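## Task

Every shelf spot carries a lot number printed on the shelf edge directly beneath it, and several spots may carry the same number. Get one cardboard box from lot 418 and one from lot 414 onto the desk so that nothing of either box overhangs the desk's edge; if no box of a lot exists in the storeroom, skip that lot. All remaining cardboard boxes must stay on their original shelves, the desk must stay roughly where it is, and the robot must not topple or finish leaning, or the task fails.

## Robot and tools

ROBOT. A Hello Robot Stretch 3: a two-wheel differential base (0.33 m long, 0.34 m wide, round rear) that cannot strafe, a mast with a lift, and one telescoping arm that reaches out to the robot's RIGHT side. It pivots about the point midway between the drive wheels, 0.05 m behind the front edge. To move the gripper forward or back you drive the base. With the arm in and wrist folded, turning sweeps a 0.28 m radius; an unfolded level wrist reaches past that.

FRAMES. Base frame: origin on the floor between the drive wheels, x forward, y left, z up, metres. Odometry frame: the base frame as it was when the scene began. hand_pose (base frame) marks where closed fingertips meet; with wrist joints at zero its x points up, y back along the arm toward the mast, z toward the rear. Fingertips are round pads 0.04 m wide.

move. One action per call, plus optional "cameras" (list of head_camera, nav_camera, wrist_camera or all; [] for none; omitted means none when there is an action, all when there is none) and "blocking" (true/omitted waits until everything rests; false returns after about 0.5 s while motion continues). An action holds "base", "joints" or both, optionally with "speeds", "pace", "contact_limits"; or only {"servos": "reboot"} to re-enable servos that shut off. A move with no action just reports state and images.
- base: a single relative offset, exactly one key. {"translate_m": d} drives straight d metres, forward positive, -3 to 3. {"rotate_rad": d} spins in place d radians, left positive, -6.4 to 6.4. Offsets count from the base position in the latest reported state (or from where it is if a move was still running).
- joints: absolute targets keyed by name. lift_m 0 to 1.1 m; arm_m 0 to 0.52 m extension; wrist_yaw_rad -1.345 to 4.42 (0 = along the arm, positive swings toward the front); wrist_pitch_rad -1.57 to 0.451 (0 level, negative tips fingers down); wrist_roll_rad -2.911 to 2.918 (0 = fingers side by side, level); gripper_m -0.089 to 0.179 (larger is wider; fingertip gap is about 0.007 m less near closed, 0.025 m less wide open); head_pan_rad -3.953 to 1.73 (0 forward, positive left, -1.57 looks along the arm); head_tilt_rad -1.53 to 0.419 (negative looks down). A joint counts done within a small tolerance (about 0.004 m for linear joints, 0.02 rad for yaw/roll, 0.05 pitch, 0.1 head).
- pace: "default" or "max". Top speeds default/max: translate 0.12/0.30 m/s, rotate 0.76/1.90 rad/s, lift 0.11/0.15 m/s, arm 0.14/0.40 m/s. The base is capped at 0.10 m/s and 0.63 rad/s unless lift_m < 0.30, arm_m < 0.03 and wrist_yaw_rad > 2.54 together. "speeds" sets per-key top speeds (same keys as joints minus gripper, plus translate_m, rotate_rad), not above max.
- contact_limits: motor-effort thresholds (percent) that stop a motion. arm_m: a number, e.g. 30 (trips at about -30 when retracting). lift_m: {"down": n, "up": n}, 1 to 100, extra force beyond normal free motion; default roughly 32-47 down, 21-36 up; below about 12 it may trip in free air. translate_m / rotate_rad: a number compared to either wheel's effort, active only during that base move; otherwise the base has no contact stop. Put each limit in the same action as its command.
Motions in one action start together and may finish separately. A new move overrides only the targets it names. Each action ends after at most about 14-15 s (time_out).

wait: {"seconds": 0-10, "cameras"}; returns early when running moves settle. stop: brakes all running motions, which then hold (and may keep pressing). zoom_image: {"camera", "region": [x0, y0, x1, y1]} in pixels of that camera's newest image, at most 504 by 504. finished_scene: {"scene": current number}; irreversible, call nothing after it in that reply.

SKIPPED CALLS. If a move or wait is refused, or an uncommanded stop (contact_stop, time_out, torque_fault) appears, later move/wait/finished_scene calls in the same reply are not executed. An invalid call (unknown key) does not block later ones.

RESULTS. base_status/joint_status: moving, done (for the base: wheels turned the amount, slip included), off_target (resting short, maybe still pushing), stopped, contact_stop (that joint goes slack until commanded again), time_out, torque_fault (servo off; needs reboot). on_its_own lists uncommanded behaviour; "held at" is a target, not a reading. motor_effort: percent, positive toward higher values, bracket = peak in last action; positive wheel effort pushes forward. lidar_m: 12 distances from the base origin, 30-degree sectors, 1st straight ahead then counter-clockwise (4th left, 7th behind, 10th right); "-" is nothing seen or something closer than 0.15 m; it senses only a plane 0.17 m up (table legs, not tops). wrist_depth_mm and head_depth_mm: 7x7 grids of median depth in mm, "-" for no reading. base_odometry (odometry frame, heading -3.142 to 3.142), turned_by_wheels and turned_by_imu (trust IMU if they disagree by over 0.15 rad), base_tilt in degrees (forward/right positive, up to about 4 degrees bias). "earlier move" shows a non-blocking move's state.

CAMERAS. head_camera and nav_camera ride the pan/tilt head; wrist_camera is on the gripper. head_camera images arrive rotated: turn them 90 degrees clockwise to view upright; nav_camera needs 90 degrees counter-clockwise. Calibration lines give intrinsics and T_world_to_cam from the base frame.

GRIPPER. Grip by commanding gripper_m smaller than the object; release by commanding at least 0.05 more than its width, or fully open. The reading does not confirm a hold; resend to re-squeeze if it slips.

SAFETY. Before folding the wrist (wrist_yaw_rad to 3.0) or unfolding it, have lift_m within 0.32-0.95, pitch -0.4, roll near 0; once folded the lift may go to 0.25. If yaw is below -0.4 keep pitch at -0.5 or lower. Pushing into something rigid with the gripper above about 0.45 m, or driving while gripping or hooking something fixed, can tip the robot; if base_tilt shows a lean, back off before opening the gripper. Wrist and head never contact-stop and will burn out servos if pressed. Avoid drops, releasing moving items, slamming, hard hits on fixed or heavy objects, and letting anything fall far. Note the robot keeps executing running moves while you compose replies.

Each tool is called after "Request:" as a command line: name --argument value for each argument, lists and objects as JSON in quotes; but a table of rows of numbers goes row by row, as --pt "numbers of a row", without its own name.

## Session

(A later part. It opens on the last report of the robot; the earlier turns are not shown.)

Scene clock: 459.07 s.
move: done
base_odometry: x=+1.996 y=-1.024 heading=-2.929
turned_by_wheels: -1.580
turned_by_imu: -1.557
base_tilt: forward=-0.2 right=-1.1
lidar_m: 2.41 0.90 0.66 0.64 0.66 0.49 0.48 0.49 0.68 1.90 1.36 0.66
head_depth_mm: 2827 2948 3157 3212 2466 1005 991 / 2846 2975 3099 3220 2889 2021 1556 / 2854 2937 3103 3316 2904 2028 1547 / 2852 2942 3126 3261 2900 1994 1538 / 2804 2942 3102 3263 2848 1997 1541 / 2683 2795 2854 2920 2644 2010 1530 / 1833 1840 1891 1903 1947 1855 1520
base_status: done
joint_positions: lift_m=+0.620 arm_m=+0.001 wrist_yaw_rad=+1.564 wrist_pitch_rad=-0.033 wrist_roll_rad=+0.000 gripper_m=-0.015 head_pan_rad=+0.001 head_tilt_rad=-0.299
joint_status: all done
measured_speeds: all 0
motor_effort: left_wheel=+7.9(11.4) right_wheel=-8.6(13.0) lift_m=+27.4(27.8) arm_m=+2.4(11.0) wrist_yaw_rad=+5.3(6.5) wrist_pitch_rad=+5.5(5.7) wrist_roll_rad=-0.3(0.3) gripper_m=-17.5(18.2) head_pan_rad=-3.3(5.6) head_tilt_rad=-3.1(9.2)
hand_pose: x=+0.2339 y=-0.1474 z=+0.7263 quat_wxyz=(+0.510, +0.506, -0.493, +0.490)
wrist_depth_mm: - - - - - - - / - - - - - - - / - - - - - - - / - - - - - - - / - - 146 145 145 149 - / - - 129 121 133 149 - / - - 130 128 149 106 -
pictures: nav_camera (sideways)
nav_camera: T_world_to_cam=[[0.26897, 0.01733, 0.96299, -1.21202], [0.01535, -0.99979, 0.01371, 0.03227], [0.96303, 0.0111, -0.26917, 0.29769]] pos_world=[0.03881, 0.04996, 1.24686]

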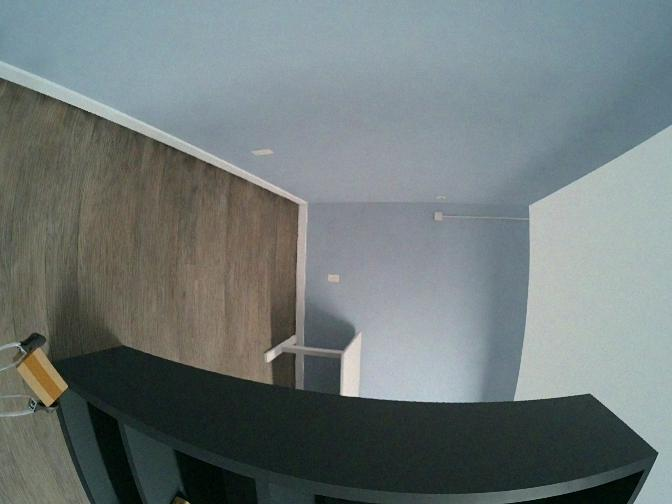

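Request:
move --base '{"translate_m": 1.25}'

Request:
move --base '{"translate_m": 0.6}'

Request:
move --base '{"rotate_rad": 1.58}' --joints '{"head_pan_rad": -1.7, "head_tilt_rad": -0.4, "lift_m": 0.8}'

Request:
move --base '{"translate_m": -1.15}' --cameras '["nav_camera","head_camera"]'

Scene clock: 497.07 s.
move: done
base_odometry: x=+0.774 y=-1.288 heading=-2.929
turned_by_wheels: +0.000
turned_by_imu: +0.001
base_tilt: forward=-0.3 right=-1.1
lidar_m: 2.03 0.89 0.65 0.63 0.66 0.90 1.71 0.55 0.47 1.03 2.13 1.75
head_depth_mm: 1743 1838 1934 2024 2169 2030 1558 / 1754 1857 1930 2018 2142 2031 1551 / 1759 1839 1929 2025 2125 2011 1542 / 1754 1830 1928 2029 2128 1991 1553 / 1744 1838 1926 2019 2128 2005 1538 / 1763 1833 1916 2021 2115 1965 1520 / 1726 1798 1830 1889 1919 1835 1522
base_status: done
joint_positions: lift_m=+0.620 arm_m=+0.001 wrist_yaw_rad=+1.564 wrist_pitch_rad=-0.033 wrist_roll_rad=+0.000 gripper_m=-0.015 head_pan_rad=+0.000 head_tilt_rad=-0.300
joint_status: not commanded
measured_speeds: all 0
motor_effort: left_wheel=+6.0(12.7) right_wheel=+2.6(11.0) lift_m=+28.5(29.3) arm_m=-7.9(13.3) wrist_yaw_rad=+5.9(6.7) wrist_pitch_rad=+5.7(5.7) wrist_roll_rad=+0.0(0.4) gripper_m=-17.4(18.1) head_pan_rad=-2.7(3.9) head_tilt_rad=+0.9(4.0)
hand_pose: x=+0.2339 y=-0.1474 z=+0.7263 quat_wxyz=(+0.510, +0.506, -0.493, +0.490)
wrist_depth_mm: - - - - - - - / - - - - - - - / - - - - - - - / - - - - - - - / - - 145 144 145 - - / - - 130 121 133 - - / - - 129 128 157 - -
pictures: none

Scene clock: 504.20 s.
move: done
base_odometry: x=+0.188 y=-1.414 heading=-2.929
turned_by_wheels: +0.000
turned_by_imu: +0.000
base_tilt: forward=-0.2 right=-1.2
lidar_m: 1.44 0.88 0.65 0.62 0.65 0.89 2.31 0.94 1.21 3.38 1.71 1.26
head_depth_mm: 1238 1291 1358 1433 1498 1588 1566 / 1238 1297 1356 1424 1512 1595 1549 / 1235 1284 1357 1421 1506 1586 1542 / 1232 1291 1358 1426 1501 1590 1541 / 1238 1287 1355 1427 1501 1576 1532 / 1230 1290 1351 1424 1506 1597 1525 / 1225 1292 1356 1420 1494 1587 1513
base_status: done
joint_positions: lift_m=+0.620 arm_m=+0.001 wrist_yaw_rad=+1.564 wrist_pitch_rad=-0.033 wrist_roll_rad=+0.000 gripper_m=-0.015 head_pan_rad=+0.000 head_tilt_rad=-0.300
joint_status: not commanded
measured_speeds: all 0
motor_effort: left_wheel=+2.8(12.9) right_wheel=+6.5(10.7) lift_m=+29.7(30.3) arm_m=-4.8(8.3) wrist_yaw_rad=+3.8(6.5) wrist_pitch_rad=+5.5(5.7) wrist_roll_rad=+0.2(0.3) gripper_m=-17.9(18.3) head_pan_rad=-2.8(3.5) head_tilt_rad=+3.6(3.9)
hand_pose: x=+0.2339 y=-0.1474 z=+0.7263 quat_wxyz=(+0.510, +0.506, -0.493, +0.490)
wrist_depth_mm: - - - - - - - / - - - - - - - / - - - - - - - / - - - - - - - / - - 145 145 144 - - / - - 129 121 133 - - / - - 129 128 157 - -
pictures: none

Scene clock: 507.83 s.
move: done
base_odometry: x=+0.188 y=-1.414 heading=-1.349
turned_by_wheels: +1.580
turned_by_imu: +1.553
base_tilt: forward=-0.3 right=-1.2
lidar_m: 0.62 0.65 0.88 2.31 1.06 1.20 3.32 1.80 1.26 1.44 0.88 0.65
head_depth_mm: 1276 1362 1455 1541 1707 1799 1420 / 1259 1339 1440 1555 1678 1772 1416 / 1245 1318 1411 1522 1646 1730 1417 / 1218 1297 1383 1490 1619 1719 1401 / 1198 1277 1368 1469 1597 1681 1396 / 1178 1259 1347 1441 1555 1644 1393 / 1173 1242 1326 1421 1530 1616 1390
base_status: done
joint_positions: lift_m=+0.800 arm_m=+0.001 wrist_yaw_rad=+1.564 wrist_pitch_rad=-0.031 wrist_roll_rad=+0.000 gripper_m=-0.015 head_pan_rad=-1.701 head_tilt_rad=-0.400
joint_status: all done
measured_speeds: all 0
motor_effort: left_wheel=-9.1(13.4) right_wheel=+9.2(12.6) lift_m=+30.4(35.9) arm_m=-11.9(12.5) wrist_yaw_rad=+4.0(6.3) wrist_pitch_rad=+5.3(5.7) wrist_roll_rad=+0.0(0.3) gripper_m=-17.8(18.1) head_pan_rad=+3.4(5.8) head_tilt_rad=-3.9(6.8)
hand_pose: x=+0.2340 y=-0.1474 z=+0.9066 quat_wxyz=(+0.510, +0.506, -0.493, +0.490)
wrist_depth_mm: - - - - - - - / - - - - - - - / - - - - - - - / - - - - - - - / - - 145 145 144 - - / - - 130 121 133 - - / - - 124 128 147 106 -
pictures: none

Scene clock: 520.47 s.
move: done
base_odometry: x=-0.065 y=-0.293 heading=-1.349
turned_by_wheels: +0.000
turned_by_imu: -0.001
base_tilt: forward=-0.3 right=-1.1
lidar_m: 1.76 1.83 0.88 0.85 0.88 1.21 2.51 2.00 0.93 1.02 1.01 1.82
head_depth_mm: 1271 1355 1455 1555 1120 925 1391 / 1258 1346 1432 1516 1101 878 1377 / 1238 1318 1409 1491 1098 869 1379 / 1218 1302 1386 1468 1080 862 1397 / 1208 1278 1363 1448 1076 826 1395 / 1183 1260 1344 1429 1064 821 1391 / 1172 1244 1322 1397 1063 785 1310
base_status: done
joint_positions: lift_m=+0.800 arm_m=+0.001 wrist_yaw_rad=+1.564 wrist_pitch_rad=-0.031 wrist_roll_rad=+0.000 gripper_m=-0.015 head_pan_rad=-1.700 head_tilt_rad=-0.400
joint_status: not commanded
measured_speeds: all 0
motor_effort: left_wheel=-4.6(13.3) right_wheel=-7.0(11.1) lift_m=+25.7(30.7) arm_m=-3.9(13.2) wrist_yaw_rad=+6.0(6.8) wrist_pitch_rad=+5.3(5.5) wrist_roll_rad=-0.2(0.3) gripper_m=-17.8(18.2) head_pan_rad=+3.3(4.4) head_tilt_rad=-2.3(4.5)
hand_pose: x=+0.2340 y=-0.1474 z=+0.9066 quat_wxyz=(+0.510, +0.506, -0.493, +0.490)
wrist_depth_mm: - - - - - - - / - - - - - - - / - - - - - - - / - - - - - - - / - - 145 144 144 - - / - - 129 121 132 - - / - - 129 128 157 124 -
pictures: head_camera (sideways), nav_camera (sideways)
head_camera: T_world_to_cam=[[-0.00206, 0.34358, -0.93912, 1.2376], [0.98468, -0.16307, -0.06182, 0.07411], [-0.17438, -0.92486, -0.33798, 0.39655]] pos_world=[-0.00128, -0.04639, 1.30086]
nav_camera: T_world_to_cam=[[-0.03011, -0.36422, 0.93082, -1.16819], [-0.99348, 0.11331, 0.01219, 0.04033], [-0.10991, -0.92439, -0.36526, 0.42927]] pos_world=[0.05207, -0.03324, 1.24369]

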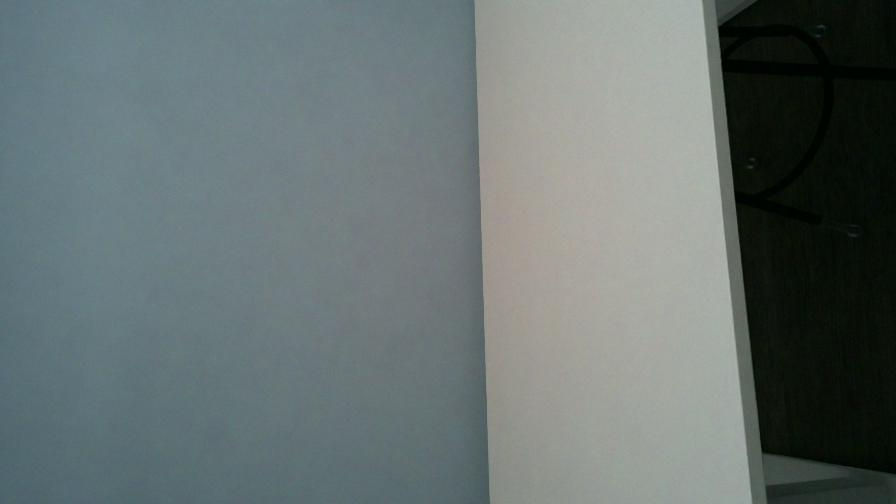

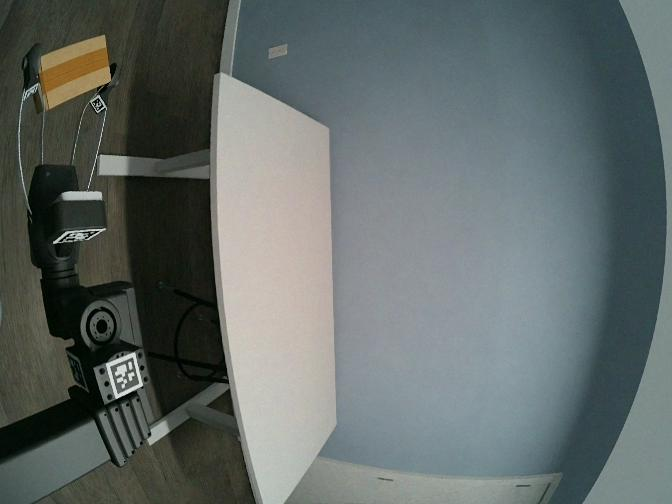

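Request:
move --joints '{"wrist_yaw_rad": 0.0, "wrist_pitch_rad": -0.22}' --speeds '{"wrist_yaw_rad": 1.0}'

Request:
move --joints '{"arm_m": 0.46}'

Request:
move --joints '{"lift_m": 0.68}' --cameras '["head_camera","wrist_camera"]'

Request:
move --joints '{"lift_m": 0.6}' --speeds '{"lift_m": 0.03}' --contact_limits '{"lift_m": {"down": 13}}' --cameras '["head_camera"]'

Scene clock: 537.40 s.
move: done
base_odometry: x=-0.065 y=-0.293 heading=-1.349
turned_by_wheels: +0.000
turned_by_imu: +0.000
base_tilt: forward=-0.3 right=-1.3
lidar_m: 1.76 1.83 0.88 0.85 0.88 1.20 2.51 2.01 0.92 1.02 1.01 1.83
head_depth_mm: 1271 1362 1453 1534 1116 921 1388 / 1248 1332 1430 1510 1104 875 1388 / 1232 1309 1416 1480 1099 870 1375 / 1220 1299 1392 1466 1085 863 484 / 1199 1277 1364 1456 1080 826 468 / 1183 1263 1344 1420 1073 817 1389 / 1167 1239 1325 1401 1063 787 1310
base_status: not commanded
joint_positions: lift_m=+0.800 arm_m=+0.001 wrist_yaw_rad=-0.001 wrist_pitch_rad=-0.243 wrist_roll_rad=+0.000 gripper_m=-0.015 head_pan_rad=-1.700 head_tilt_rad=-0.400
joint_status: all done
measured_speeds: all 0
motor_effort: left_wheel=-4.9(5.2) right_wheel=-6.8(7.4) lift_m=+29.2(29.5) arm_m=+0.2(2.3) wrist_yaw_rad=+0.9(4.7) wrist_pitch_rad=+3.8(6.0) wrist_roll_rad=+0.2(0.4) gripper_m=-17.7(18.4) head_pan_rad=+3.1(3.9) head_tilt_rad=-1.8(2.7)
hand_pose: x=-0.0216 y=-0.3885 z=+0.8538 quat_wxyz=(+0.702, +0.086, -0.702, -0.086)
wrist_depth_mm: - - - - - - - / - - - - - - - / - - - - - - - / - - - - - - - / - - 145 144 145 151 - / - - 129 120 133 - - / - - 129 128 157 124 -
pictures: none

Scene clock: 541.97 s.
move: done
base_odometry: x=-0.065 y=-0.293 heading=-1.349
turned_by_wheels: +0.000
turned_by_imu: +0.000
base_tilt: forward=-0.3 right=-1.1
lidar_m: 1.76 1.83 0.88 0.85 0.88 1.20 2.50 2.00 0.92 1.02 1.01 1.83
head_depth_mm: 1271 1358 1451 1549 1117 921 1383 / 1249 1342 1437 1510 1103 873 333 / 1232 1311 1411 1483 1100 396 342 / 1213 1292 1385 1456 606 831 1402 / 1202 1279 1366 1442 619 822 1407 / 1182 1256 1351 1427 1067 820 1395 / 1163 1238 1327 1391 1063 786 1312
base_status: not commanded
joint_positions: lift_m=+0.800 arm_m=+0.460 wrist_yaw_rad=-0.001 wrist_pitch_rad=-0.243 wrist_roll_rad=+0.000 gripper_m=-0.015 head_pan_rad=-1.700 head_tilt_rad=-0.400
joint_status: all done
measured_speeds: all 0
motor_effort: left_wheel=-4.7(5.2) right_wheel=-7.4(7.7) lift_m=+28.6(31.9) arm_m=+13.4(15.2) wrist_yaw_rad=-0.1(2.0) wrist_pitch_rad=+3.8(4.0) wrist_roll_rad=-0.2(0.4) gripper_m=-17.7(18.0) head_pan_rad=+3.3(4.0) head_tilt_rad=-1.3(2.4)
hand_pose: x=-0.0216 y=-0.8479 z=+0.8536 quat_wxyz=(+0.702, +0.086, -0.702, -0.086)
wrist_depth_mm: - - - - - - - / - - - - - - - / - - - - - - - / - - - - - - - / - - 146 145 145 - - / - - 129 120 133 - - / - - 124 128 147 106 -
pictures: none

Scene clock: 543.90 s.
move: done
base_odometry: x=-0.065 y=-0.293 heading=-1.349
turned_by_wheels: +0.000
turned_by_imu: +0.000
base_tilt: forward=-0.4 right=-1.1
lidar_m: 1.76 1.83 0.88 0.85 0.88 1.20 2.51 2.00 0.93 1.02 1.01 1.84
head_depth_mm: 1272 1359 1457 1541 1117 924 1387 / 1250 1338 1429 1516 1109 877 1388 / 1239 1311 1401 1487 1096 842 457 / 1227 1296 1388 1460 1090 633 1374 / 1200 1271 1367 1448 1073 668 1392 / 1184 1258 1344 1425 1072 819 1397 / 1165 1236 1324 1401 1063 786 1317
base_status: not commanded
joint_positions: lift_m=+0.680 arm_m=+0.460 wrist_yaw_rad=-0.001 wrist_pitch_rad=-0.171 wrist_roll_rad=+0.000 gripper_m=-0.015 head_pan_rad=-1.700 head_tilt_rad=-0.400
joint_status: all done
measured_speeds: all 0
on_its_own: wrist_pitch_rad is at rest, and its effort (-9.4) is outside its rest range (-8 to +12)
motor_effort: left_wheel=-4.5(5.1) right_wheel=-6.9(7.3) lift_m=+16.8(26.9) arm_m=+12.7(14.1) wrist_yaw_rad=+1.5(1.5) wrist_pitch_rad=-9.4(9.8) wrist_roll_rad=+0.0(0.3) gripper_m=-17.4(18.2) head_pan_rad=+3.6(3.8) head_tilt_rad=-1.3(1.8)
hand_pose: x=-0.0217 y=-0.8534 z=+0.7513 quat_wxyz=(+0.705, +0.061, -0.704, -0.061)
wrist_depth_mm: - - - - - - - / - - - - - - - / - - - - - - - / - - - - - - - / - - 143 143 147 - - / - - 129 118 133 - - / - - 123 128 146 105 -
pictures: head_camera (sideways), wrist_camera
head_camera: T_world_to_cam=[[-0.00209, 0.34359, -0.93912, 1.2376], [0.98469, -0.16296, -0.06181, 0.07411], [-0.17428, -0.92487, -0.33799, 0.39655]] pos_world=[-0.00128, -0.04639, 1.30086]
wrist_camera: T_world_to_cam=[[-0.99902, -0.04134, -0.01568, -0.03852], [-0.00048, 0.36468, -0.93113, 1.04327], [0.04421, -0.93021, -0.36434, -0.35291]] pos_world=[-0.02239, -0.71033, 0.84224]

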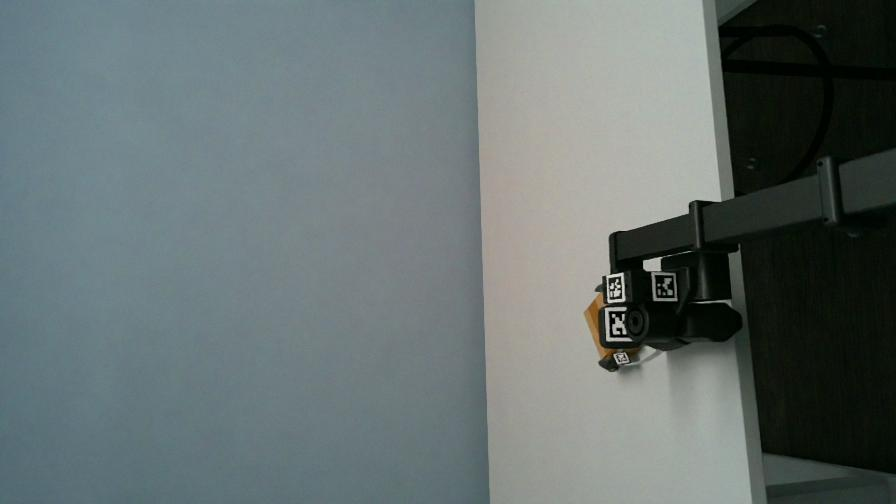

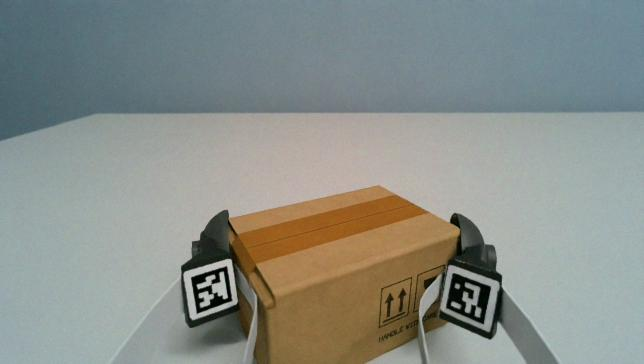

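Scene clock: 545.80 s.
move: contact_stop
base_odometry: x=-0.065 y=-0.293 heading=-1.349
turned_by_wheels: +0.000
turned_by_imu: +0.000
base_tilt: forward=-0.4 right=-1.2
lidar_m: 1.76 1.83 0.88 0.85 0.88 1.20 2.51 2.00 0.92 1.02 1.01 1.83
head_depth_mm: 1275 1364 1462 1550 1119 921 1389 / 1252 1339 1432 1513 1109 880 1385 / 1235 1317 1406 1487 1099 868 492 / 1221 1295 1387 1460 1088 647 1368 / 1207 1280 1361 1457 1079 673 1397 / 1190 1265 1350 1427 1069 822 1394 / 1170 1241 1325 1399 1061 785 1317
base_status: not commanded
joint_positions: lift_m=+0.662 arm_m=+0.460 wrist_yaw_rad=-0.001 wrist_pitch_rad=-0.106 wrist_roll_rad=-0.002 gripper_m=-0.015 head_pan_rad=-1.700 head_tilt_rad=-0.400
joint_status: lift_m contact_stop (moved -0.018 of -0.080)
measured_speeds: translate_m=+0.000 rotate_rad=+0.000 lift_m=+0.005 arm_m=+0.000 wrist_yaw_rad=+0.000 wrist_pitch_rad=-0.024 wrist_roll_rad=+0.000 head_pan_rad=+0.000 head_tilt_rad=+0.000
on_its_own: lift_m is slack since a contact_stop (your +0.600 is given up); wrist_pitch_rad is at rest, and its effort (-21.3) is outside its rest range (-8 to +12)
motor_effort: left_wheel=-2.5(5.1) right_wheel=-5.1(7.0) lift_m=+21.8(21.9) arm_m=-13.9(13.9) wrist_yaw_rad=+0.2(1.4) wrist_pitch_rad=-21.3(24.6) wrist_roll_rad=+0.8(0.8) gripper_m=-17.6(17.9) head_pan_rad=+3.4(4.1) head_tilt_rad=-0.3(1.6)
contact_limits: lift_m down 13 (down: maximum 72; up: maximum 65)
hand_pose: x=-0.0217 y=-0.8572 z=+0.7492 quat_wxyz=(+0.707, +0.037, -0.705, -0.038)
wrist_depth_mm: - - - - - - - / - - - - - - - / - - - - - - - / - - - - - - - / - - 138 138 147 - - / - - 129 117 134 - - / - - 123 128 144 105 -
pictures: head_camera (sideways)
head_camera: T_world_to_cam=[[-0.00206, 0.34358, -0.93912, 1.2376], [0.98469, -0.16298, -0.06178, 0.07406], [-0.17428, -0.92487, -0.33799, 0.39655]] pos_world=[-0.00128, -0.04639, 1.30086]

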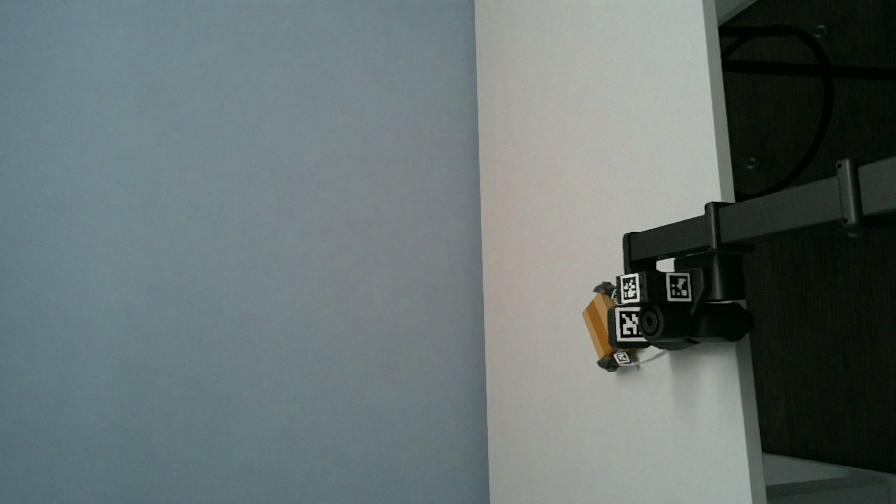

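Request:
move --joints '{"lift_m": 0.69}'

Request:
move --joints '{"gripper_m": 0.179}' --cameras '["wrist_camera"]'

Request:
move --joints '{"arm_m": 0.0, "head_pan_rad": -3.9, "head_tilt_rad": -0.15}' --cameras '["wrist_camera","head_camera","nav_camera"]'

Scene clock: 553.27 s.
move: done
base_odometry: x=-0.065 y=-0.293 heading=-1.349
turned_by_wheels: +0.000
turned_by_imu: +0.000
base_tilt: forward=-0.2 right=-1.1
lidar_m: 1.76 1.83 0.88 0.85 0.88 1.20 2.51 2.00 0.92 1.02 1.01 1.83
head_depth_mm: 1273 1361 1459 1543 1116 920 1379 / 1244 1334 1432 1511 1105 878 1384 / 1227 1321 1412 1489 1100 840 431 / 1215 1297 1391 1464 1087 634 1358 / 1201 1276 1377 1446 1080 666 1399 / 1187 1268 1341 1436 1067 820 1394 / 1169 1241 1319 1399 1056 785 1317
base_status: not commanded
joint_positions: lift_m=+0.690 arm_m=+0.460 wrist_yaw_rad=-0.001 wrist_pitch_rad=-0.201 wrist_roll_rad=-0.008 gripper_m=-0.015 head_pan_rad=-1.700 head_tilt_rad=-0.400
joint_status: all done
measured_speeds: all 0
motor_effort: left_wheel=-3.0(3.5) right_wheel=-4.8(5.5) lift_m=+27.5(30.6) arm_m=-3.0(4.6) wrist_yaw_rad=+1.0(1.3) wrist_pitch_rad=-3.8(13.0) wrist_roll_rad=+2.4(2.6) gripper_m=-17.4(18.1) head_pan_rad=+3.3(3.6) head_tilt_rad=-0.1(0.7)
hand_pose: x=-0.0217 y=-0.8512 z=+0.7539 quat_wxyz=(+0.706, +0.071, -0.701, -0.071)
wrist_depth_mm: - - - - - - - / - - - - - - - / - - - - - - - / - - - - - - - / - - 140 140 146 - - / - - 129 120 134 - - / - - 123 129 145 104 -
pictures: none

Scene clock: 555.73 s.
move: done
base_odometry: x=-0.065 y=-0.293 heading=-1.349
turned_by_wheels: +0.000
turned_by_imu: +0.000
base_tilt: forward=-0.3 right=-1.1
lidar_m: 1.76 1.83 0.88 0.85 0.88 1.20 2.52 2.00 0.92 1.02 1.01 1.83
head_depth_mm: 1273 1359 1457 1541 1120 919 1379 / 1255 1335 1432 1511 1108 876 1379 / 1239 1310 1404 1497 1092 835 431 / 1218 1303 1390 1467 1082 634 1366 / 1194 1280 1364 1445 1077 665 1405 / 1185 1252 1343 1428 1069 817 1394 / 1170 1241 1323 1401 1056 786 1303
base_status: not commanded
joint_positions: lift_m=+0.690 arm_m=+0.460 wrist_yaw_rad=-0.003 wrist_pitch_rad=-0.234 wrist_roll_rad=-0.006 gripper_m=+0.179 head_pan_rad=-1.700 head_tilt_rad=-0.400
joint_status: all done
measured_speeds: all 0
motor_effort: left_wheel=-3.0(3.6) right_wheel=-4.8(5.6) lift_m=+31.5(31.5) arm_m=+2.3(3.4) wrist_yaw_rad=+1.2(3.2) wrist_pitch_rad=+2.1(4.0) wrist_roll_rad=+1.8(2.5) gripper_m=+0.4(83.7) head_pan_rad=+3.5(3.7) head_tilt_rad=+0.5(1.0)
hand_pose: x=-0.0222 y=-0.8487 z=+0.7460 quat_wxyz=(+0.704, +0.082, -0.700, -0.083)
wrist_depth_mm: - - - - - - - / - - - - - - - / - - - - - - - / - - - 162 161 - - / - 142 132 131 144 - - / - 126 131 121 146 - - / - - - 133 - - 105
wrist_camera: T_world_to_cam=[[-0.99914, -0.03933, -0.01307, -0.0392], [-0.00474, 0.42181, -0.90667, 1.06674], [0.04117, -0.90583, -0.42164, -0.28713]] pos_world=[-0.02228, -0.7116, 0.8456]

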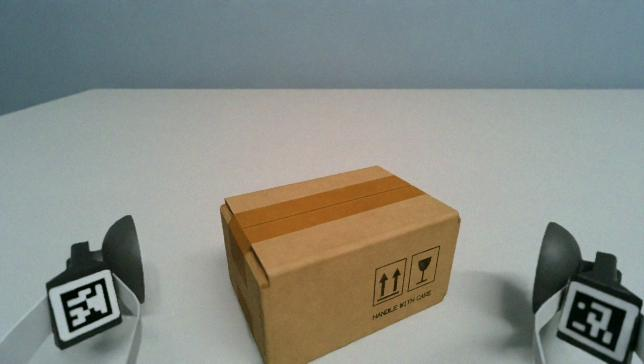

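Scene clock: 560.30 s.
move: done
base_odometry: x=-0.065 y=-0.293 heading=-1.349
turned_by_wheels: +0.000
turned_by_imu: +0.000
base_tilt: forward=-0.4 right=-1.2
lidar_m: 1.76 1.83 0.88 0.85 0.88 1.20 2.51 2.00 0.92 1.02 1.01 1.83
head_depth_mm: - - - - - - - / - - - - - - - / - 1018 1026 1045 1052 1066 1096 / 1177 1134 1149 1162 1182 1195 1206 / 1934 1277 1298 1317 1337 1351 1373 / 2156 1466 1484 1518 1554 1560 1590 / 2191 1784 1755 1794 1823 1864 1752
base_status: not commanded
joint_positions: lift_m=+0.690 arm_m=+0.001 wrist_yaw_rad=-0.003 wrist_pitch_rad=-0.234 wrist_roll_rad=-0.005 gripper_m=+0.179 head_pan_rad=-3.900 head_tilt_rad=-0.147
joint_status: all done
measured_speeds: all 0
motor_effort: left_wheel=-3.2(3.8) right_wheel=-4.7(5.3) lift_m=+24.7(31.4) arm_m=-12.7(14.4) wrist_yaw_rad=+1.4(3.7) wrist_pitch_rad=+2.2(2.3) wrist_roll_rad=+1.6(2.0) gripper_m=+0.4(1.1) head_pan_rad=+3.6(4.4) head_tilt_rad=-2.5(13.7)
hand_pose: x=-0.0222 y=-0.3892 z=+0.7458 quat_wxyz=(+0.704, +0.082, -0.700, -0.084)
wrist_depth_mm: - - - - - - - / - - - 584 - - - / - - - - - - - / - - - - - - - / - - - - - - - / 122 - - - - - - / 982 971 - - - 964 105
pictures: head_camera (sideways), nav_camera (sideways), wrist_camera
head_camera: T_world_to_cam=[[0.10053, -0.03157, -0.99443, 1.30934], [-0.72193, -0.69007, -0.05108, 0.07057], [-0.68462, 0.72305, -0.09217, 0.07965]] pos_world=[-0.02616, 0.03244, 1.31299]
nav_camera: T_world_to_cam=[[-0.09927, 0.07057, 0.99255, -1.24847], [0.6791, 0.73388, 0.01574, 0.02559], [-0.7273, 0.67561, -0.12077, 0.11486]] pos_world=[-0.05778, -0.00827, 1.25264]
wrist_camera: T_world_to_cam=[[-0.99914, -0.03924, -0.01328, -0.02093], [-0.00455, 0.4226, -0.90631, 0.87276], [0.04117, -0.90547, -0.42241, 0.12971]] pos_world=[-0.02228, -0.2522, 0.8455]

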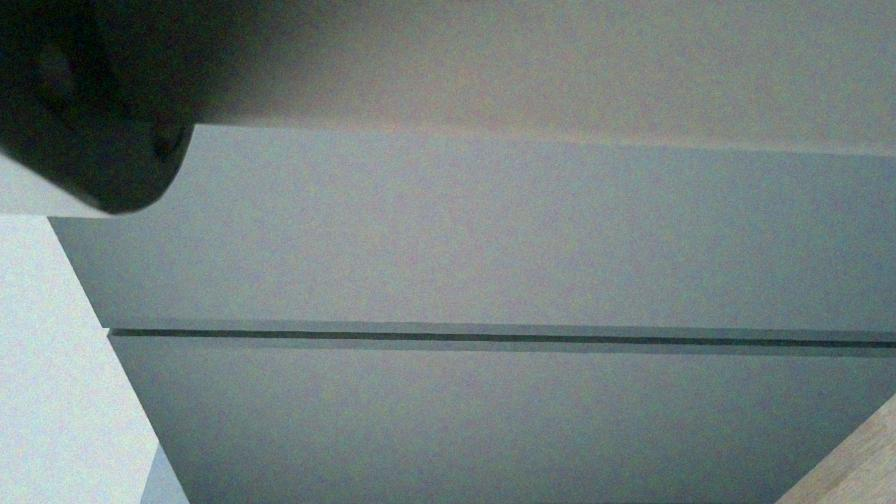

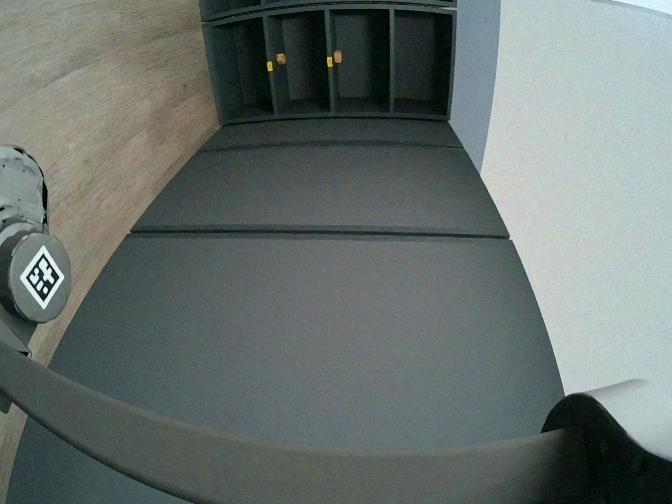

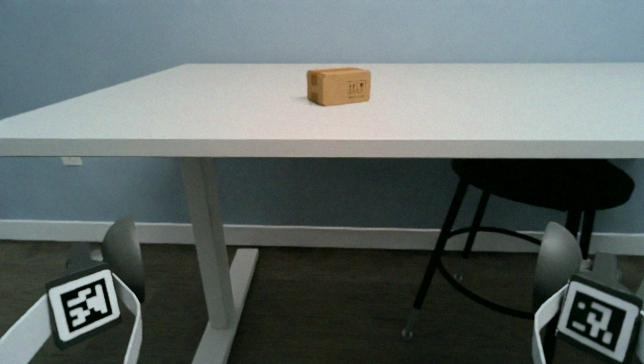

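Request:
move --joints '{"wrist_yaw_rad":3.0,"wrist_pitch_rad":-0.4,"head_pan_rad":-3.0,"head_tilt_rad":-0.3}'

Request:
move --joints '{"lift_m":0.27}'

Request:
move --base '{"translate_m":-1.4}' --pace "max" --cameras '["head_camera","nav_camera"]'

Scene clock: 591.20 s.
move: done
base_odometry: x=-0.065 y=-0.293 heading=-1.349
turned_by_wheels: +0.000
turned_by_imu: +0.000
base_tilt: forward=-0.3 right=-1.2
lidar_m: 1.76 1.83 0.88 0.85 0.88 1.20 2.51 2.00 0.92 1.02 1.01 1.83
head_depth_mm: 2529 2605 2725 2815 2709 2023 1550 / 2549 2635 2762 2861 2744 1988 1552 / 2561 2585 2767 2791 2734 2003 1537 / 2599 2726 2825 3008 2708 1988 1533 / 2635 2749 2867 3015 2731 1981 1517 / 2695 2595 2819 2893 2750 1959 1525 / 2696 2797 2934 3087 2820 1956 1512
base_status: not commanded
joint_positions: lift_m=+0.690 arm_m=+0.001 wrist_yaw_rad=+2.997 wrist_pitch_rad=-0.412 wrist_roll_rad=-0.005 gripper_m=+0.179 head_pan_rad=-2.997 head_tilt_rad=-0.305
joint_status: all done
measured_speeds: all 0
motor_effort: left_wheel=-3.2(3.7) right_wheel=-5.2(5.6) lift_m=+31.4(31.4) arm_m=-12.8(13.4) wrist_yaw_rad=+1.3(5.1) wrist_pitch_rad=+1.8(4.4) wrist_roll_rad=+1.5(1.9) gripper_m=+0.6(1.2) head_pan_rad=-3.4(6.1) head_tilt_rad=+5.1(8.0)
hand_pose: x=+0.0112 y=+0.0773 z=+0.7041 quat_wxyz=(+0.194, +0.699, +0.095, +0.682)
wrist_depth_mm: - 137 795 - - - - / - 148 851 - - - - / - 161 936 - - - - / - 183 - - - - - / - 191 216 - - - - / 122 141 240 - - 995 979 / 842 857 275 858 862 827 105
pictures: none

Scene clock: 595.87 s.
move: done
base_odometry: x=-0.065 y=-0.293 heading=-1.349
turned_by_wheels: +0.000
turned_by_imu: +0.000
base_tilt: forward=-0.3 right=-1.2
lidar_m: 1.76 1.83 0.88 0.85 0.88 1.21 2.51 2.00 0.92 1.02 1.01 1.83
head_depth_mm: 2538 2603 2698 2820 2662 2054 1559 / 2527 2667 2771 2856 2780 2018 1554 / 2572 2505 2733 2852 2732 2027 1550 / 2630 2752 2831 2922 2680 2016 1544 / 2656 2776 2866 2989 2717 1998 1535 / 2692 2607 2747 3007 2722 1986 1525 / 2677 2849 2933 3072 2815 1972 1524
base_status: not commanded
joint_positions: lift_m=+0.270 arm_m=+0.001 wrist_yaw_rad=+2.997 wrist_pitch_rad=-0.413 wrist_roll_rad=-0.005 gripper_m=+0.179 head_pan_rad=-3.000 head_tilt_rad=-0.300
joint_status: all done
measured_speeds: all 0
motor_effort: left_wheel=-3.1(3.7) right_wheel=-4.8(5.6) lift_m=+23.3(33.4) arm_m=-11.6(13.3) wrist_yaw_rad=+2.9(3.7) wrist_pitch_rad=+2.0(2.1) wrist_roll_rad=+1.6(1.9) gripper_m=+0.4(1.4) head_pan_rad=-3.7(3.9) head_tilt_rad=+5.5(6.3)
hand_pose: x=+0.0112 y=+0.0771 z=+0.2837 quat_wxyz=(+0.195, +0.699, +0.095, +0.682)
wrist_depth_mm: - 137 796 - - - - / - 147 857 - - - - / 869 162 800 876 864 870 868 / 712 187 639 690 686 685 682 / 607 194 215 579 579 573 573 / - 141 240 298 487 488 483 / 118 256 255 259 426 412 105
pictures: none

Scene clock: 601.93 s.
move: done
base_odometry: x=-0.372 y=+1.073 heading=-1.349
turned_by_wheels: +0.000
turned_by_imu: -0.001
base_tilt: forward=-0.2 right=-1.3
lidar_m: 3.12 1.20 0.88 0.85 0.88 1.21 1.12 1.49 1.47 1.41 1.10 1.94
head_depth_mm: 1338 1377 1457 1351 1582 1337 1469 / 1339 1378 1471 1511 1597 1400 1467 / 1254 1026 1470 1331 1609 1386 1454 / 1267 1065 1128 1163 1212 1252 1372 / 1403 1444 1532 1579 1655 1658 1443 / 1416 1466 1560 1600 1680 1663 1440 / 1431 1476 1582 1601 1685 1723 1433
base_status: done
joint_positions: lift_m=+0.270 arm_m=+0.001 wrist_yaw_rad=+2.997 wrist_pitch_rad=-0.413 wrist_roll_rad=-0.005 gripper_m=+0.179 head_pan_rad=-3.000 head_tilt_rad=-0.299
joint_status: not commanded
measured_speeds: all 0
motor_effort: left_wheel=-7.5(16.6) right_wheel=-2.0(12.6) lift_m=+27.6(28.3) arm_m=-10.8(12.5) wrist_yaw_rad=+2.2(3.7) wrist_pitch_rad=+2.0(2.1) wrist_roll_rad=+1.5(2.0) gripper_m=+0.8(1.3) head_pan_rad=-2.8(3.6) head_tilt_rad=+2.8(5.7)
hand_pose: x=+0.0111 y=+0.0771 z=+0.2837 quat_wxyz=(+0.195, +0.699, +0.096, +0.682)
wrist_depth_mm: - 137 - - 850 - - / - 148 - - 928 - - / 844 162 795 888 874 877 863 / 711 186 650 700 697 678 683 / 602 194 215 574 572 569 569 / - 141 239 297 486 484 483 / 118 256 254 259 428 416 105
pictures: head_camera (sideways), nav_camera (sideways)
head_camera: T_world_to_cam=[[0.23531, 0.08028, -0.9686, 1.27469], [0.10026, -0.99327, -0.05797, 0.07446], [-0.96674, -0.08347, -0.24177, 0.27615]] pos_world=[-0.04044, -0.00532, 1.30574]
nav_camera: T_world_to_cam=[[-0.26457, -0.0549, 0.9628, -1.20853], [-0.1552, 0.98779, 0.01368, 0.03327], [-0.9518, -0.14581, -0.26986, 0.31027]] pos_world=[-0.01927, -0.05398, 1.24685]

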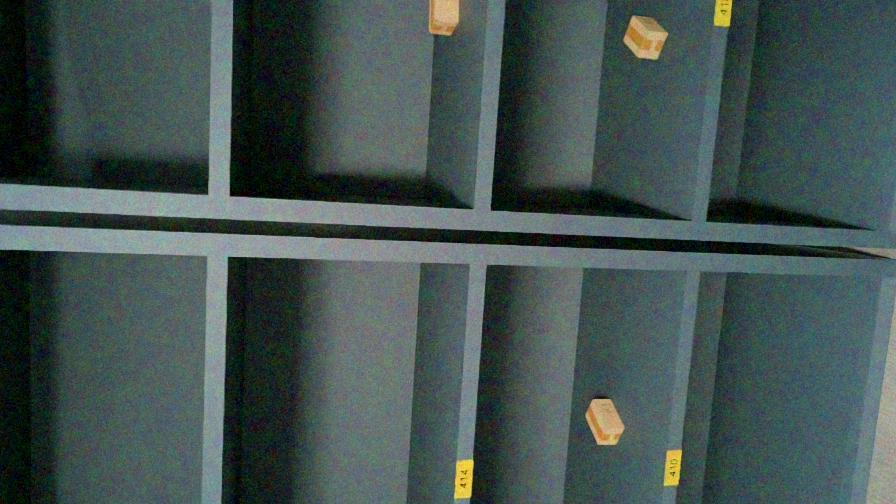

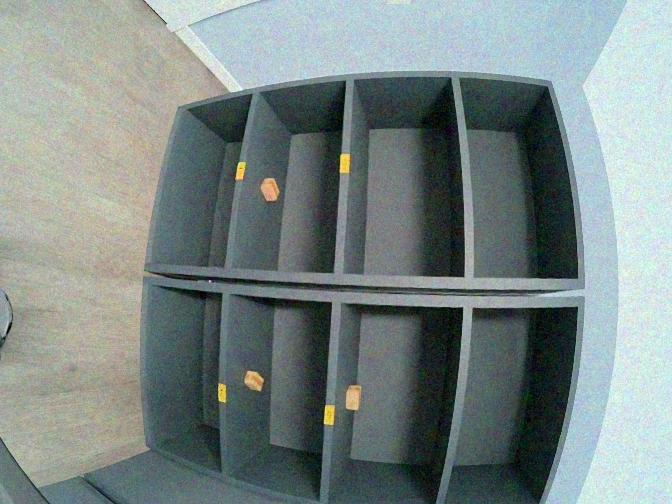

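Request:
zoom_image --camera "head_camera" --region '[680, 0, 760, 60]'

Request:
zoom_image --camera "nav_camera" --region '[300, 370, 360, 430]'

Request:
move --joints '{"head_pan_rad":-3.4}' --cameras '["head_camera"]'

Scaled by 6.300 from the camera's image (finer frame: 1280x720).

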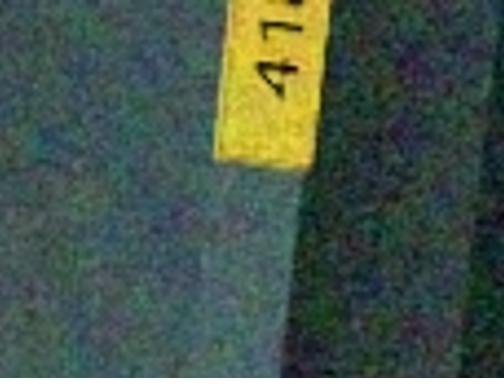

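Scaled by 8.400 from the camera's image (finer frame: 792x594).

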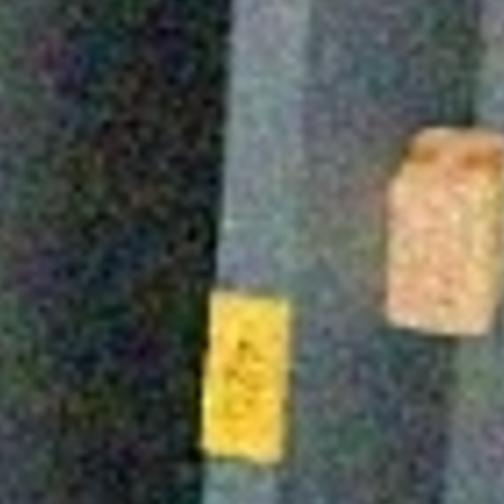

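Scene clock: 611.23 s.
move: done
base_odometry: x=-0.372 y=+1.073 heading=-1.349
turned_by_wheels: +0.000
turned_by_imu: +0.000
base_tilt: forward=-0.3 right=-1.2
lidar_m: 3.12 1.21 0.88 0.85 0.88 1.20 1.12 1.50 1.47 1.40 1.09 1.93
head_depth_mm: 1206 1212 1260 1303 1353 1390 1399 / 1393 1402 1486 1443 1521 1500 1501 / 1452 1517 1616 1656 1733 1750 1471 / 1422 1473 1550 1610 1688 1685 1457 / 1377 1428 1511 1534 1633 1669 1442 / 1349 1386 1467 1426 1593 1358 1444 / 1307 1189 1410 1122 1233 1194 1309
base_status: not commanded
joint_positions: lift_m=+0.270 arm_m=+0.001 wrist_yaw_rad=+2.997 wrist_pitch_rad=-0.413 wrist_roll_rad=-0.005 gripper_m=+0.179 head_pan_rad=-3.412 head_tilt_rad=-0.299
joint_status: all done
measured_speeds: all 0
motor_effort: left_wheel=-7.0(7.7) right_wheel=-1.5(2.6) lift_m=+30.5(31.3) arm_m=-10.2(11.1) wrist_yaw_rad=+3.0(3.2) wrist_pitch_rad=+2.1(2.1) wrist_roll_rad=+1.8(1.8) gripper_m=+0.2(0.9) head_pan_rad=-0.8(4.3) head_tilt_rad=+0.4(2.0)
hand_pose: x=+0.0111 y=+0.0771 z=+0.2837 quat_wxyz=(+0.195, +0.699, +0.096, +0.682)
wrist_depth_mm: - 137 - - 866 - - / - 147 - - 932 - - / 860 161 798 874 860 865 863 / 705 186 646 687 700 686 683 / 611 194 214 574 571 571 573 / - 141 239 299 486 484 484 / 118 255 254 260 429 415 105
pictures: head_camera (sideways)
head_camera: T_world_to_cam=[[0.24777, -0.02073, -0.9686, 1.27461], [-0.30612, -0.95022, -0.05797, 0.07699], [-0.91918, 0.31088, -0.24178, 0.27587]] pos_world=[-0.03867, 0.01382, 1.30574]

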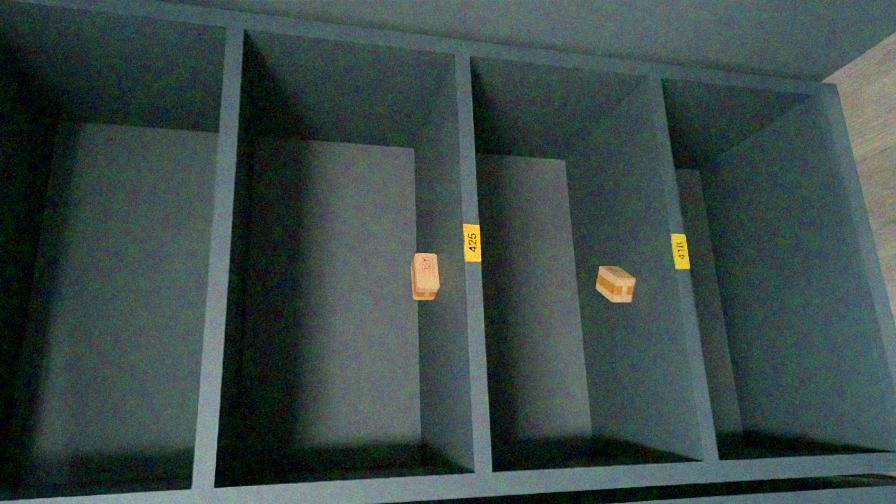

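Request:
zoom_image --camera "head_camera" --region '[640, 220, 720, 285]'

Request:
move --cameras '["nav_camera"]'

Scaled by 6.300 from the camera's image (finer frame: 1280x720).

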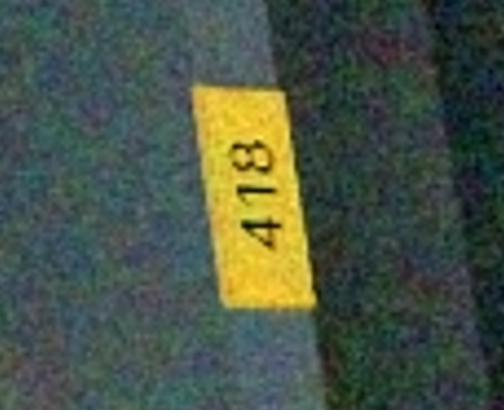

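Scene clock: 614.93 s.
base_odometry: x=-0.372 y=+1.073 heading=-1.349
turned_by_wheels: +0.000
turned_by_imu: +0.000
base_tilt: forward=-0.3 right=-1.2
lidar_m: 3.13 1.21 0.88 0.85 0.88 1.20 1.12 1.49 1.47 1.41 1.09 1.94
head_depth_mm: 1224 1231 1269 1311 1363 1410 1417 / 1425 1436 1516 1471 1558 1524 1499 / 1452 1512 1609 1650 1748 1748 1469 / 1424 1471 1555 1602 1684 1676 1454 / 1383 1421 1516 1454 1628 1671 1447 / 1338 1384 1478 1420 1594 1359 1441 / 1299 1180 1193 1124 1139 1202 1251
base_status: not commanded
joint_positions: lift_m=+0.270 arm_m=+0.001 wrist_yaw_rad=+2.997 wrist_pitch_rad=-0.413 wrist_roll_rad=-0.005 gripper_m=+0.179 head_pan_rad=-3.400 head_tilt_rad=-0.299
joint_status: all done
measured_speeds: all 0
motor_effort: left_wheel=-7.0(7.7) right_wheel=-2.7(2.6) lift_m=+30.9(31.3) arm_m=-9.9(11.1) wrist_yaw_rad=+1.5(3.2) wrist_pitch_rad=+2.0(2.1) wrist_roll_rad=+1.7(1.8) gripper_m=+0.7(0.9) head_pan_rad=+3.6(4.3) head_tilt_rad=+0.5(2.0)
hand_pose: x=+0.0111 y=+0.0771 z=+0.2837 quat_wxyz=(+0.195, +0.699, +0.096, +0.682) (m; base frame)
wrist_depth_mm: - 137 - - 850 - - / - 147 - - 922 - - / 840 162 786 872 879 865 856 / 718 186 643 698 686 681 693 / 607 194 216 577 571 572 572 / - 141 238 299 488 488 485 / 118 255 254 259 426 416 105
pictures: nav_camera (sideways)
camera_calibration:
nav_camera: T_world_to_cam=[[-0.26507, 0.05251, 0.9628, -1.20854], [0.24188, 0.97021, 0.01368, 0.0309], [-0.9334, 0.23651, -0.26988, 0.31014]] pos_world=[-0.03835, -0.03987, 1.24685]

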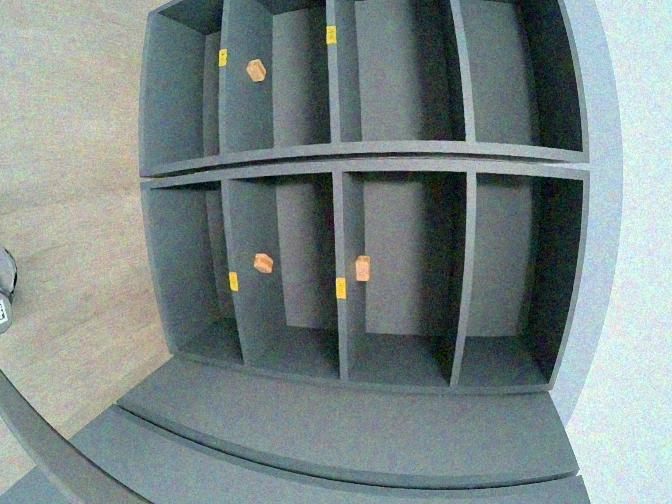

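Request:
move --base '{"translate_m":-0.54}' --pace "max"

Request:
move --base '{"rotate_rad":-1.6}' --pace "max"

Request:
move --base '{"translate_m":-0.37}' --joints '{"lift_m":0.508,"head_pan_rad":-1.6,"head_tilt_rad":-0.7}'

Request:
move --joints '{"wrist_yaw_rad":0,"wrist_pitch_rad":-0.2}' --cameras '["wrist_camera","head_camera"]'

Scene clock: 639.67 s.
move: done
base_odometry: x=-0.491 y=+1.600 heading=-1.349
turned_by_wheels: +0.000
turned_by_imu: -0.001
base_tilt: forward=-0.3 right=-1.1
lidar_m: 3.66 1.20 0.88 0.85 0.88 1.08 0.59 1.08 1.15 1.42 1.40 1.42
head_depth_mm: 1014 749 1134 1170 847 1206 936 / 985 769 1092 1136 780 1210 927 / 955 652 1055 1093 770 1210 926 / 927 669 1025 1065 717 1171 916 / 899 687 988 1036 709 1136 911 / 873 707 967 1004 703 1098 912 / 843 688 926 958 658 822 790
base_status: done
joint_positions: lift_m=+0.270 arm_m=+0.001 wrist_yaw_rad=+2.997 wrist_pitch_rad=-0.414 wrist_roll_rad=-0.005 gripper_m=+0.179 head_pan_rad=-3.400 head_tilt_rad=-0.299
joint_status: not commanded
measured_speeds: all 0
motor_effort: left_wheel=-3.9(13.5) right_wheel=-5.7(15.6) lift_m=+25.9(31.2) arm_m=-9.1(10.0) wrist_yaw_rad=+2.1(3.0) wrist_pitch_rad=+2.1(2.1) wrist_roll_rad=+1.8(1.9) gripper_m=+0.6(1.3) head_pan_rad=+3.1(3.9) head_tilt_rad=-1.6(2.9)
hand_pose: x=+0.0111 y=+0.0771 z=+0.2837 quat_wxyz=(+0.195, +0.699, +0.096, +0.682)
wrist_depth_mm: - 137 - - - - 888 / - 147 157 - - - - / 815 162 796 878 872 874 843 / 712 186 639 700 683 683 682 / 608 194 215 575 573 570 558 / - 141 240 297 484 486 483 / 118 256 255 260 429 415 105
pictures: none

Scene clock: 641.80 s.
move: done
base_odometry: x=-0.491 y=+1.600 heading=-2.949
turned_by_wheels: -1.600
turned_by_imu: -1.569
base_tilt: forward=-0.2 right=-1.3
lidar_m: 1.41 1.40 1.40 3.65 1.22 0.88 0.85 0.88 1.08 0.59 1.07 1.15
head_depth_mm: 832 877 924 982 1042 1118 1195 / 804 845 889 941 1007 1067 1142 / 782 817 858 905 962 1023 1086 / 757 793 833 873 931 980 1047 / 731 766 803 847 894 946 1004 / 711 745 778 818 861 912 965 / 693 722 755 795 831 878 933
base_status: done
joint_positions: lift_m=+0.270 arm_m=+0.001 wrist_yaw_rad=+2.997 wrist_pitch_rad=-0.414 wrist_roll_rad=-0.005 gripper_m=+0.179 head_pan_rad=-3.400 head_tilt_rad=-0.299
joint_status: not commanded
measured_speeds: all 0
motor_effort: left_wheel=+5.5(15.2) right_wheel=-7.8(14.5) lift_m=+30.5(31.3) arm_m=-12.0(13.0) wrist_yaw_rad=+2.2(3.5) wrist_pitch_rad=+2.1(2.1) wrist_roll_rad=+1.6(1.8) gripper_m=+0.3(1.1) head_pan_rad=+2.6(3.4) head_tilt_rad=-2.9(3.7)
hand_pose: x=+0.0111 y=+0.0771 z=+0.2837 quat_wxyz=(+0.195, +0.699, +0.096, +0.682)
wrist_depth_mm: - 137 - - - - - / - 147 - - - - - / 904 162 828 891 877 861 866 / 721 187 645 701 682 687 682 / 603 193 215 575 572 574 571 / - 141 239 298 490 487 481 / 118 256 255 260 423 416 105
pictures: none

Scene clock: 646.63 s.
move: done
base_odometry: x=-0.128 y=+1.671 heading=-2.949
turned_by_wheels: +0.000
turned_by_imu: +0.000
base_tilt: forward=-0.3 right=-1.2
lidar_m: 1.78 1.67 2.54 1.96 0.70 0.50 0.48 0.50 0.68 1.04 0.73 1.46
head_depth_mm: 866 938 709 1032 971 1075 1142 / 864 947 702 1216 994 1276 1179 / 859 940 691 1207 990 1303 1176 / 854 933 684 1196 980 1261 1172 / 856 917 675 1190 976 1254 1167 / 851 918 667 1180 968 1254 1160 / 844 913 662 1176 964 1245 1153
base_status: done
joint_positions: lift_m=+0.508 arm_m=+0.001 wrist_yaw_rad=+2.997 wrist_pitch_rad=-0.414 wrist_roll_rad=-0.005 gripper_m=+0.179 head_pan_rad=-1.600 head_tilt_rad=-0.700
joint_status: all done
measured_speeds: all 0
motor_effort: left_wheel=-6.1(11.2) right_wheel=-5.7(15.3) lift_m=+29.7(33.8) arm_m=-9.8(13.2) wrist_yaw_rad=+2.1(3.2) wrist_pitch_rad=+2.1(2.2) wrist_roll_rad=+1.7(1.9) gripper_m=+0.3(1.1) head_pan_rad=-2.8(5.6) head_tilt_rad=+2.4(8.7)
hand_pose: x=+0.0111 y=+0.0771 z=+0.5217 quat_wxyz=(+0.195, +0.699, +0.096, +0.682)
wrist_depth_mm: - 137 - - - - - / - 147 - - - - - / - 161 - - - - - / - 179 - - - - - / - 147 214 901 913 931 892 / - 140 239 776 773 758 772 / - 668 278 682 676 649 105
pictures: none

Scene clock: 649.13 s.
move: done
base_odometry: x=-0.128 y=+1.671 heading=-2.949
turned_by_wheels: +0.000
turned_by_imu: +0.000
base_tilt: forward=-0.3 right=-1.1
lidar_m: 1.78 1.67 2.54 1.96 0.69 0.50 0.48 0.50 0.68 1.04 0.72 1.46
head_depth_mm: 864 942 711 1028 969 1076 1139 / 860 950 699 1213 994 1279 1176 / 858 943 690 1197 988 1306 1151 / 855 932 685 1192 978 1266 1173 / 850 923 676 1188 976 1253 1141 / 846 917 667 1179 968 1246 1157 / 846 909 659 1168 959 1243 1148
base_status: not commanded
joint_positions: lift_m=+0.508 arm_m=+0.001 wrist_yaw_rad=+0.003 wrist_pitch_rad=-0.222 wrist_roll_rad=-0.005 gripper_m=+0.179 head_pan_rad=-1.600 head_tilt_rad=-0.700
joint_status: all done
measured_speeds: all 0
motor_effort: left_wheel=-6.2(6.5) right_wheel=-5.5(6.2) lift_m=+28.2(30.3) arm_m=-8.0(10.0) wrist_yaw_rad=-2.4(10.9) wrist_pitch_rad=+3.6(6.8) wrist_roll_rad=+1.8(2.0) gripper_m=+0.3(1.0) head_pan_rad=-3.0(3.9) head_tilt_rad=+3.1(4.1)
hand_pose: x=-0.0207 y=-0.3902 z=+0.5668 quat_wxyz=(+0.705, +0.080, -0.700, -0.077)
wrist_depth_mm: - 722 - - - - - / - - - 513 - 730 - / - - - - - - - / - - - - - - - / - 146 - - - 859 - / - 126 - - - - - / - - - - - - 105
pictures: head_camera (sideways), wrist_camera
head_camera: T_world_to_cam=[[-0.02869, 0.60369, -0.7967, 1.05201], [0.99662, -0.04414, -0.06934, 0.08374], [-0.07703, -0.796, -0.60038, 0.73736]] pos_world=[0.00353, -0.04445, 1.28665]
wrist_camera: T_world_to_cam=[[-0.99888, -0.04545, -0.01296, -0.0244], [-0.0069, 0.41142, -0.91142, 0.70952], [0.04675, -0.91031, -0.41128, 0.04508]] pos_world=[-0.02159, -0.25199, 0.66489]

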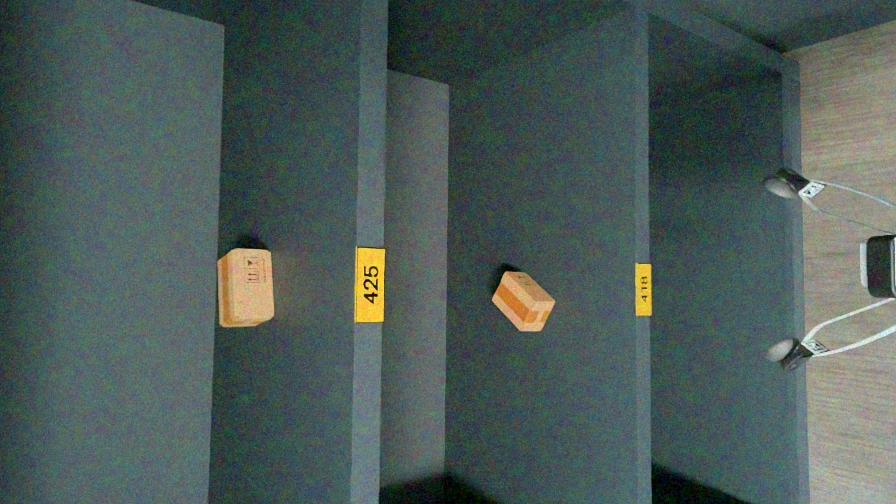

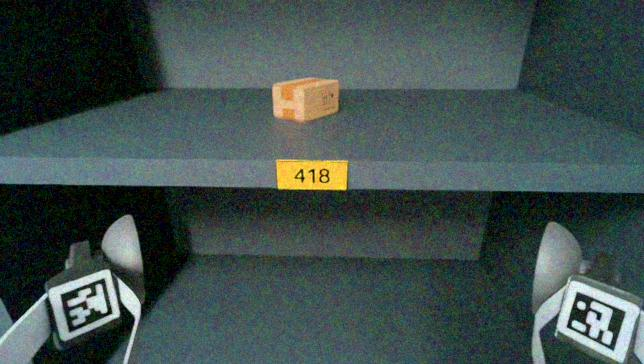

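Request:
move --base '{"translate_m":0.03}'

Request:
move --joints '{"arm_m":0.26}' --contact_limits '{"arm_m":30}' --cameras '["wrist_camera"]'

Scene clock: 669.97 s.
move: done
base_odometry: x=-0.157 y=+1.665 heading=-2.949
turned_by_wheels: +0.000
turned_by_imu: +0.000
base_tilt: forward=-0.3 right=-1.2
lidar_m: 1.75 1.65 2.49 2.09 0.74 0.53 0.51 0.53 0.72 1.04 0.71 1.45
head_depth_mm: 867 953 711 1099 986 1130 1161 / 865 947 699 1213 996 1308 1184 / 859 942 692 1203 989 1298 1147 / 856 923 683 1201 982 1257 1165 / 851 921 676 1189 976 1254 1138 / 848 913 668 1181 967 1247 1154 / 845 914 660 1152 962 1215 1154
base_status: done
joint_positions: lift_m=+0.508 arm_m=+0.001 wrist_yaw_rad=+0.003 wrist_pitch_rad=-0.222 wrist_roll_rad=-0.005 gripper_m=+0.179 head_pan_rad=-1.600 head_tilt_rad=-0.700
joint_status: not commanded
measured_speeds: all 0
motor_effort: left_wheel=+6.6(9.3) right_wheel=+1.9(9.5) lift_m=+25.0(26.3) arm_m=-6.5(7.1) wrist_yaw_rad=-2.6(4.3) wrist_pitch_rad=+3.7(3.7) wrist_roll_rad=+1.6(1.8) gripper_m=+0.1(1.2) head_pan_rad=-3.0(3.5) head_tilt_rad=+2.9(4.1)
hand_pose: x=-0.0208 y=-0.3902 z=+0.5668 quat_wxyz=(+0.705, +0.080, -0.701, -0.077)
wrist_depth_mm: - 727 - - - - - / - - - 510 - - - / - - - - - - - / - - - - - - - / - 146 - - - 861 - / - 126 - - - - - / - - - - - - 105
pictures: none

Scene clock: 673.10 s.
move: done
base_odometry: x=-0.157 y=+1.665 heading=-2.949
turned_by_wheels: +0.000
turned_by_imu: +0.000
base_tilt: forward=-0.2 right=-1.1
lidar_m: 1.75 1.65 2.49 2.09 0.74 0.53 0.51 0.53 0.72 1.04 0.71 1.45
head_depth_mm: 866 951 709 1096 982 1130 1164 / 859 945 701 1209 993 1306 1177 / 857 940 691 1198 985 638 540 / 853 922 684 1190 976 636 1167 / 849 919 674 1192 977 1248 1162 / 848 914 667 1181 967 1239 1159 / 844 913 659 1156 958 1221 1145
base_status: not commanded
joint_positions: lift_m=+0.508 arm_m=+0.260 wrist_yaw_rad=+0.003 wrist_pitch_rad=-0.222 wrist_roll_rad=-0.005 gripper_m=+0.179 head_pan_rad=-1.600 head_tilt_rad=-0.700
joint_status: all done
measured_speeds: all 0
motor_effort: left_wheel=+6.9(7.2) right_wheel=+1.7(2.5) lift_m=+24.0(24.9) arm_m=+13.1(15.5) wrist_yaw_rad=-2.2(4.4) wrist_pitch_rad=+3.5(3.7) wrist_roll_rad=+1.6(2.0) gripper_m=+0.4(1.0) head_pan_rad=-2.9(3.5) head_tilt_rad=+2.8(3.7)
contact_limits: arm_m 30 (drawing in: default 31, maximum 55; extending or still: default 40, maximum 69)
hand_pose: x=-0.0208 y=-0.6497 z=+0.5669 quat_wxyz=(+0.705, +0.080, -0.701, -0.077)
wrist_depth_mm: 499 - - - - - - / 522 - - - - - 493 / - - - 286 - - - / 295 295 294 276 293 293 291 / 237 224 235 236 235 235 246 / 123 175 188 188 188 189 188 / 148 157 163 157 163 157 107
wrist_camera: T_world_to_cam=[[-0.9989, -0.04514, -0.01291, -0.03616], [-0.00679, 0.41094, -0.91164, 0.81614], [0.04646, -0.91055, -0.41079, -0.1915]] pos_world=[-0.02169, -0.51139, 0.66489]

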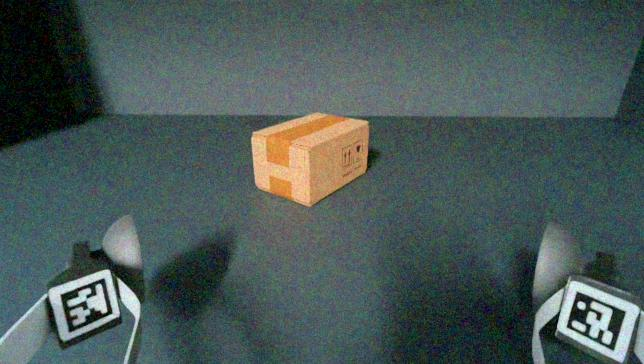

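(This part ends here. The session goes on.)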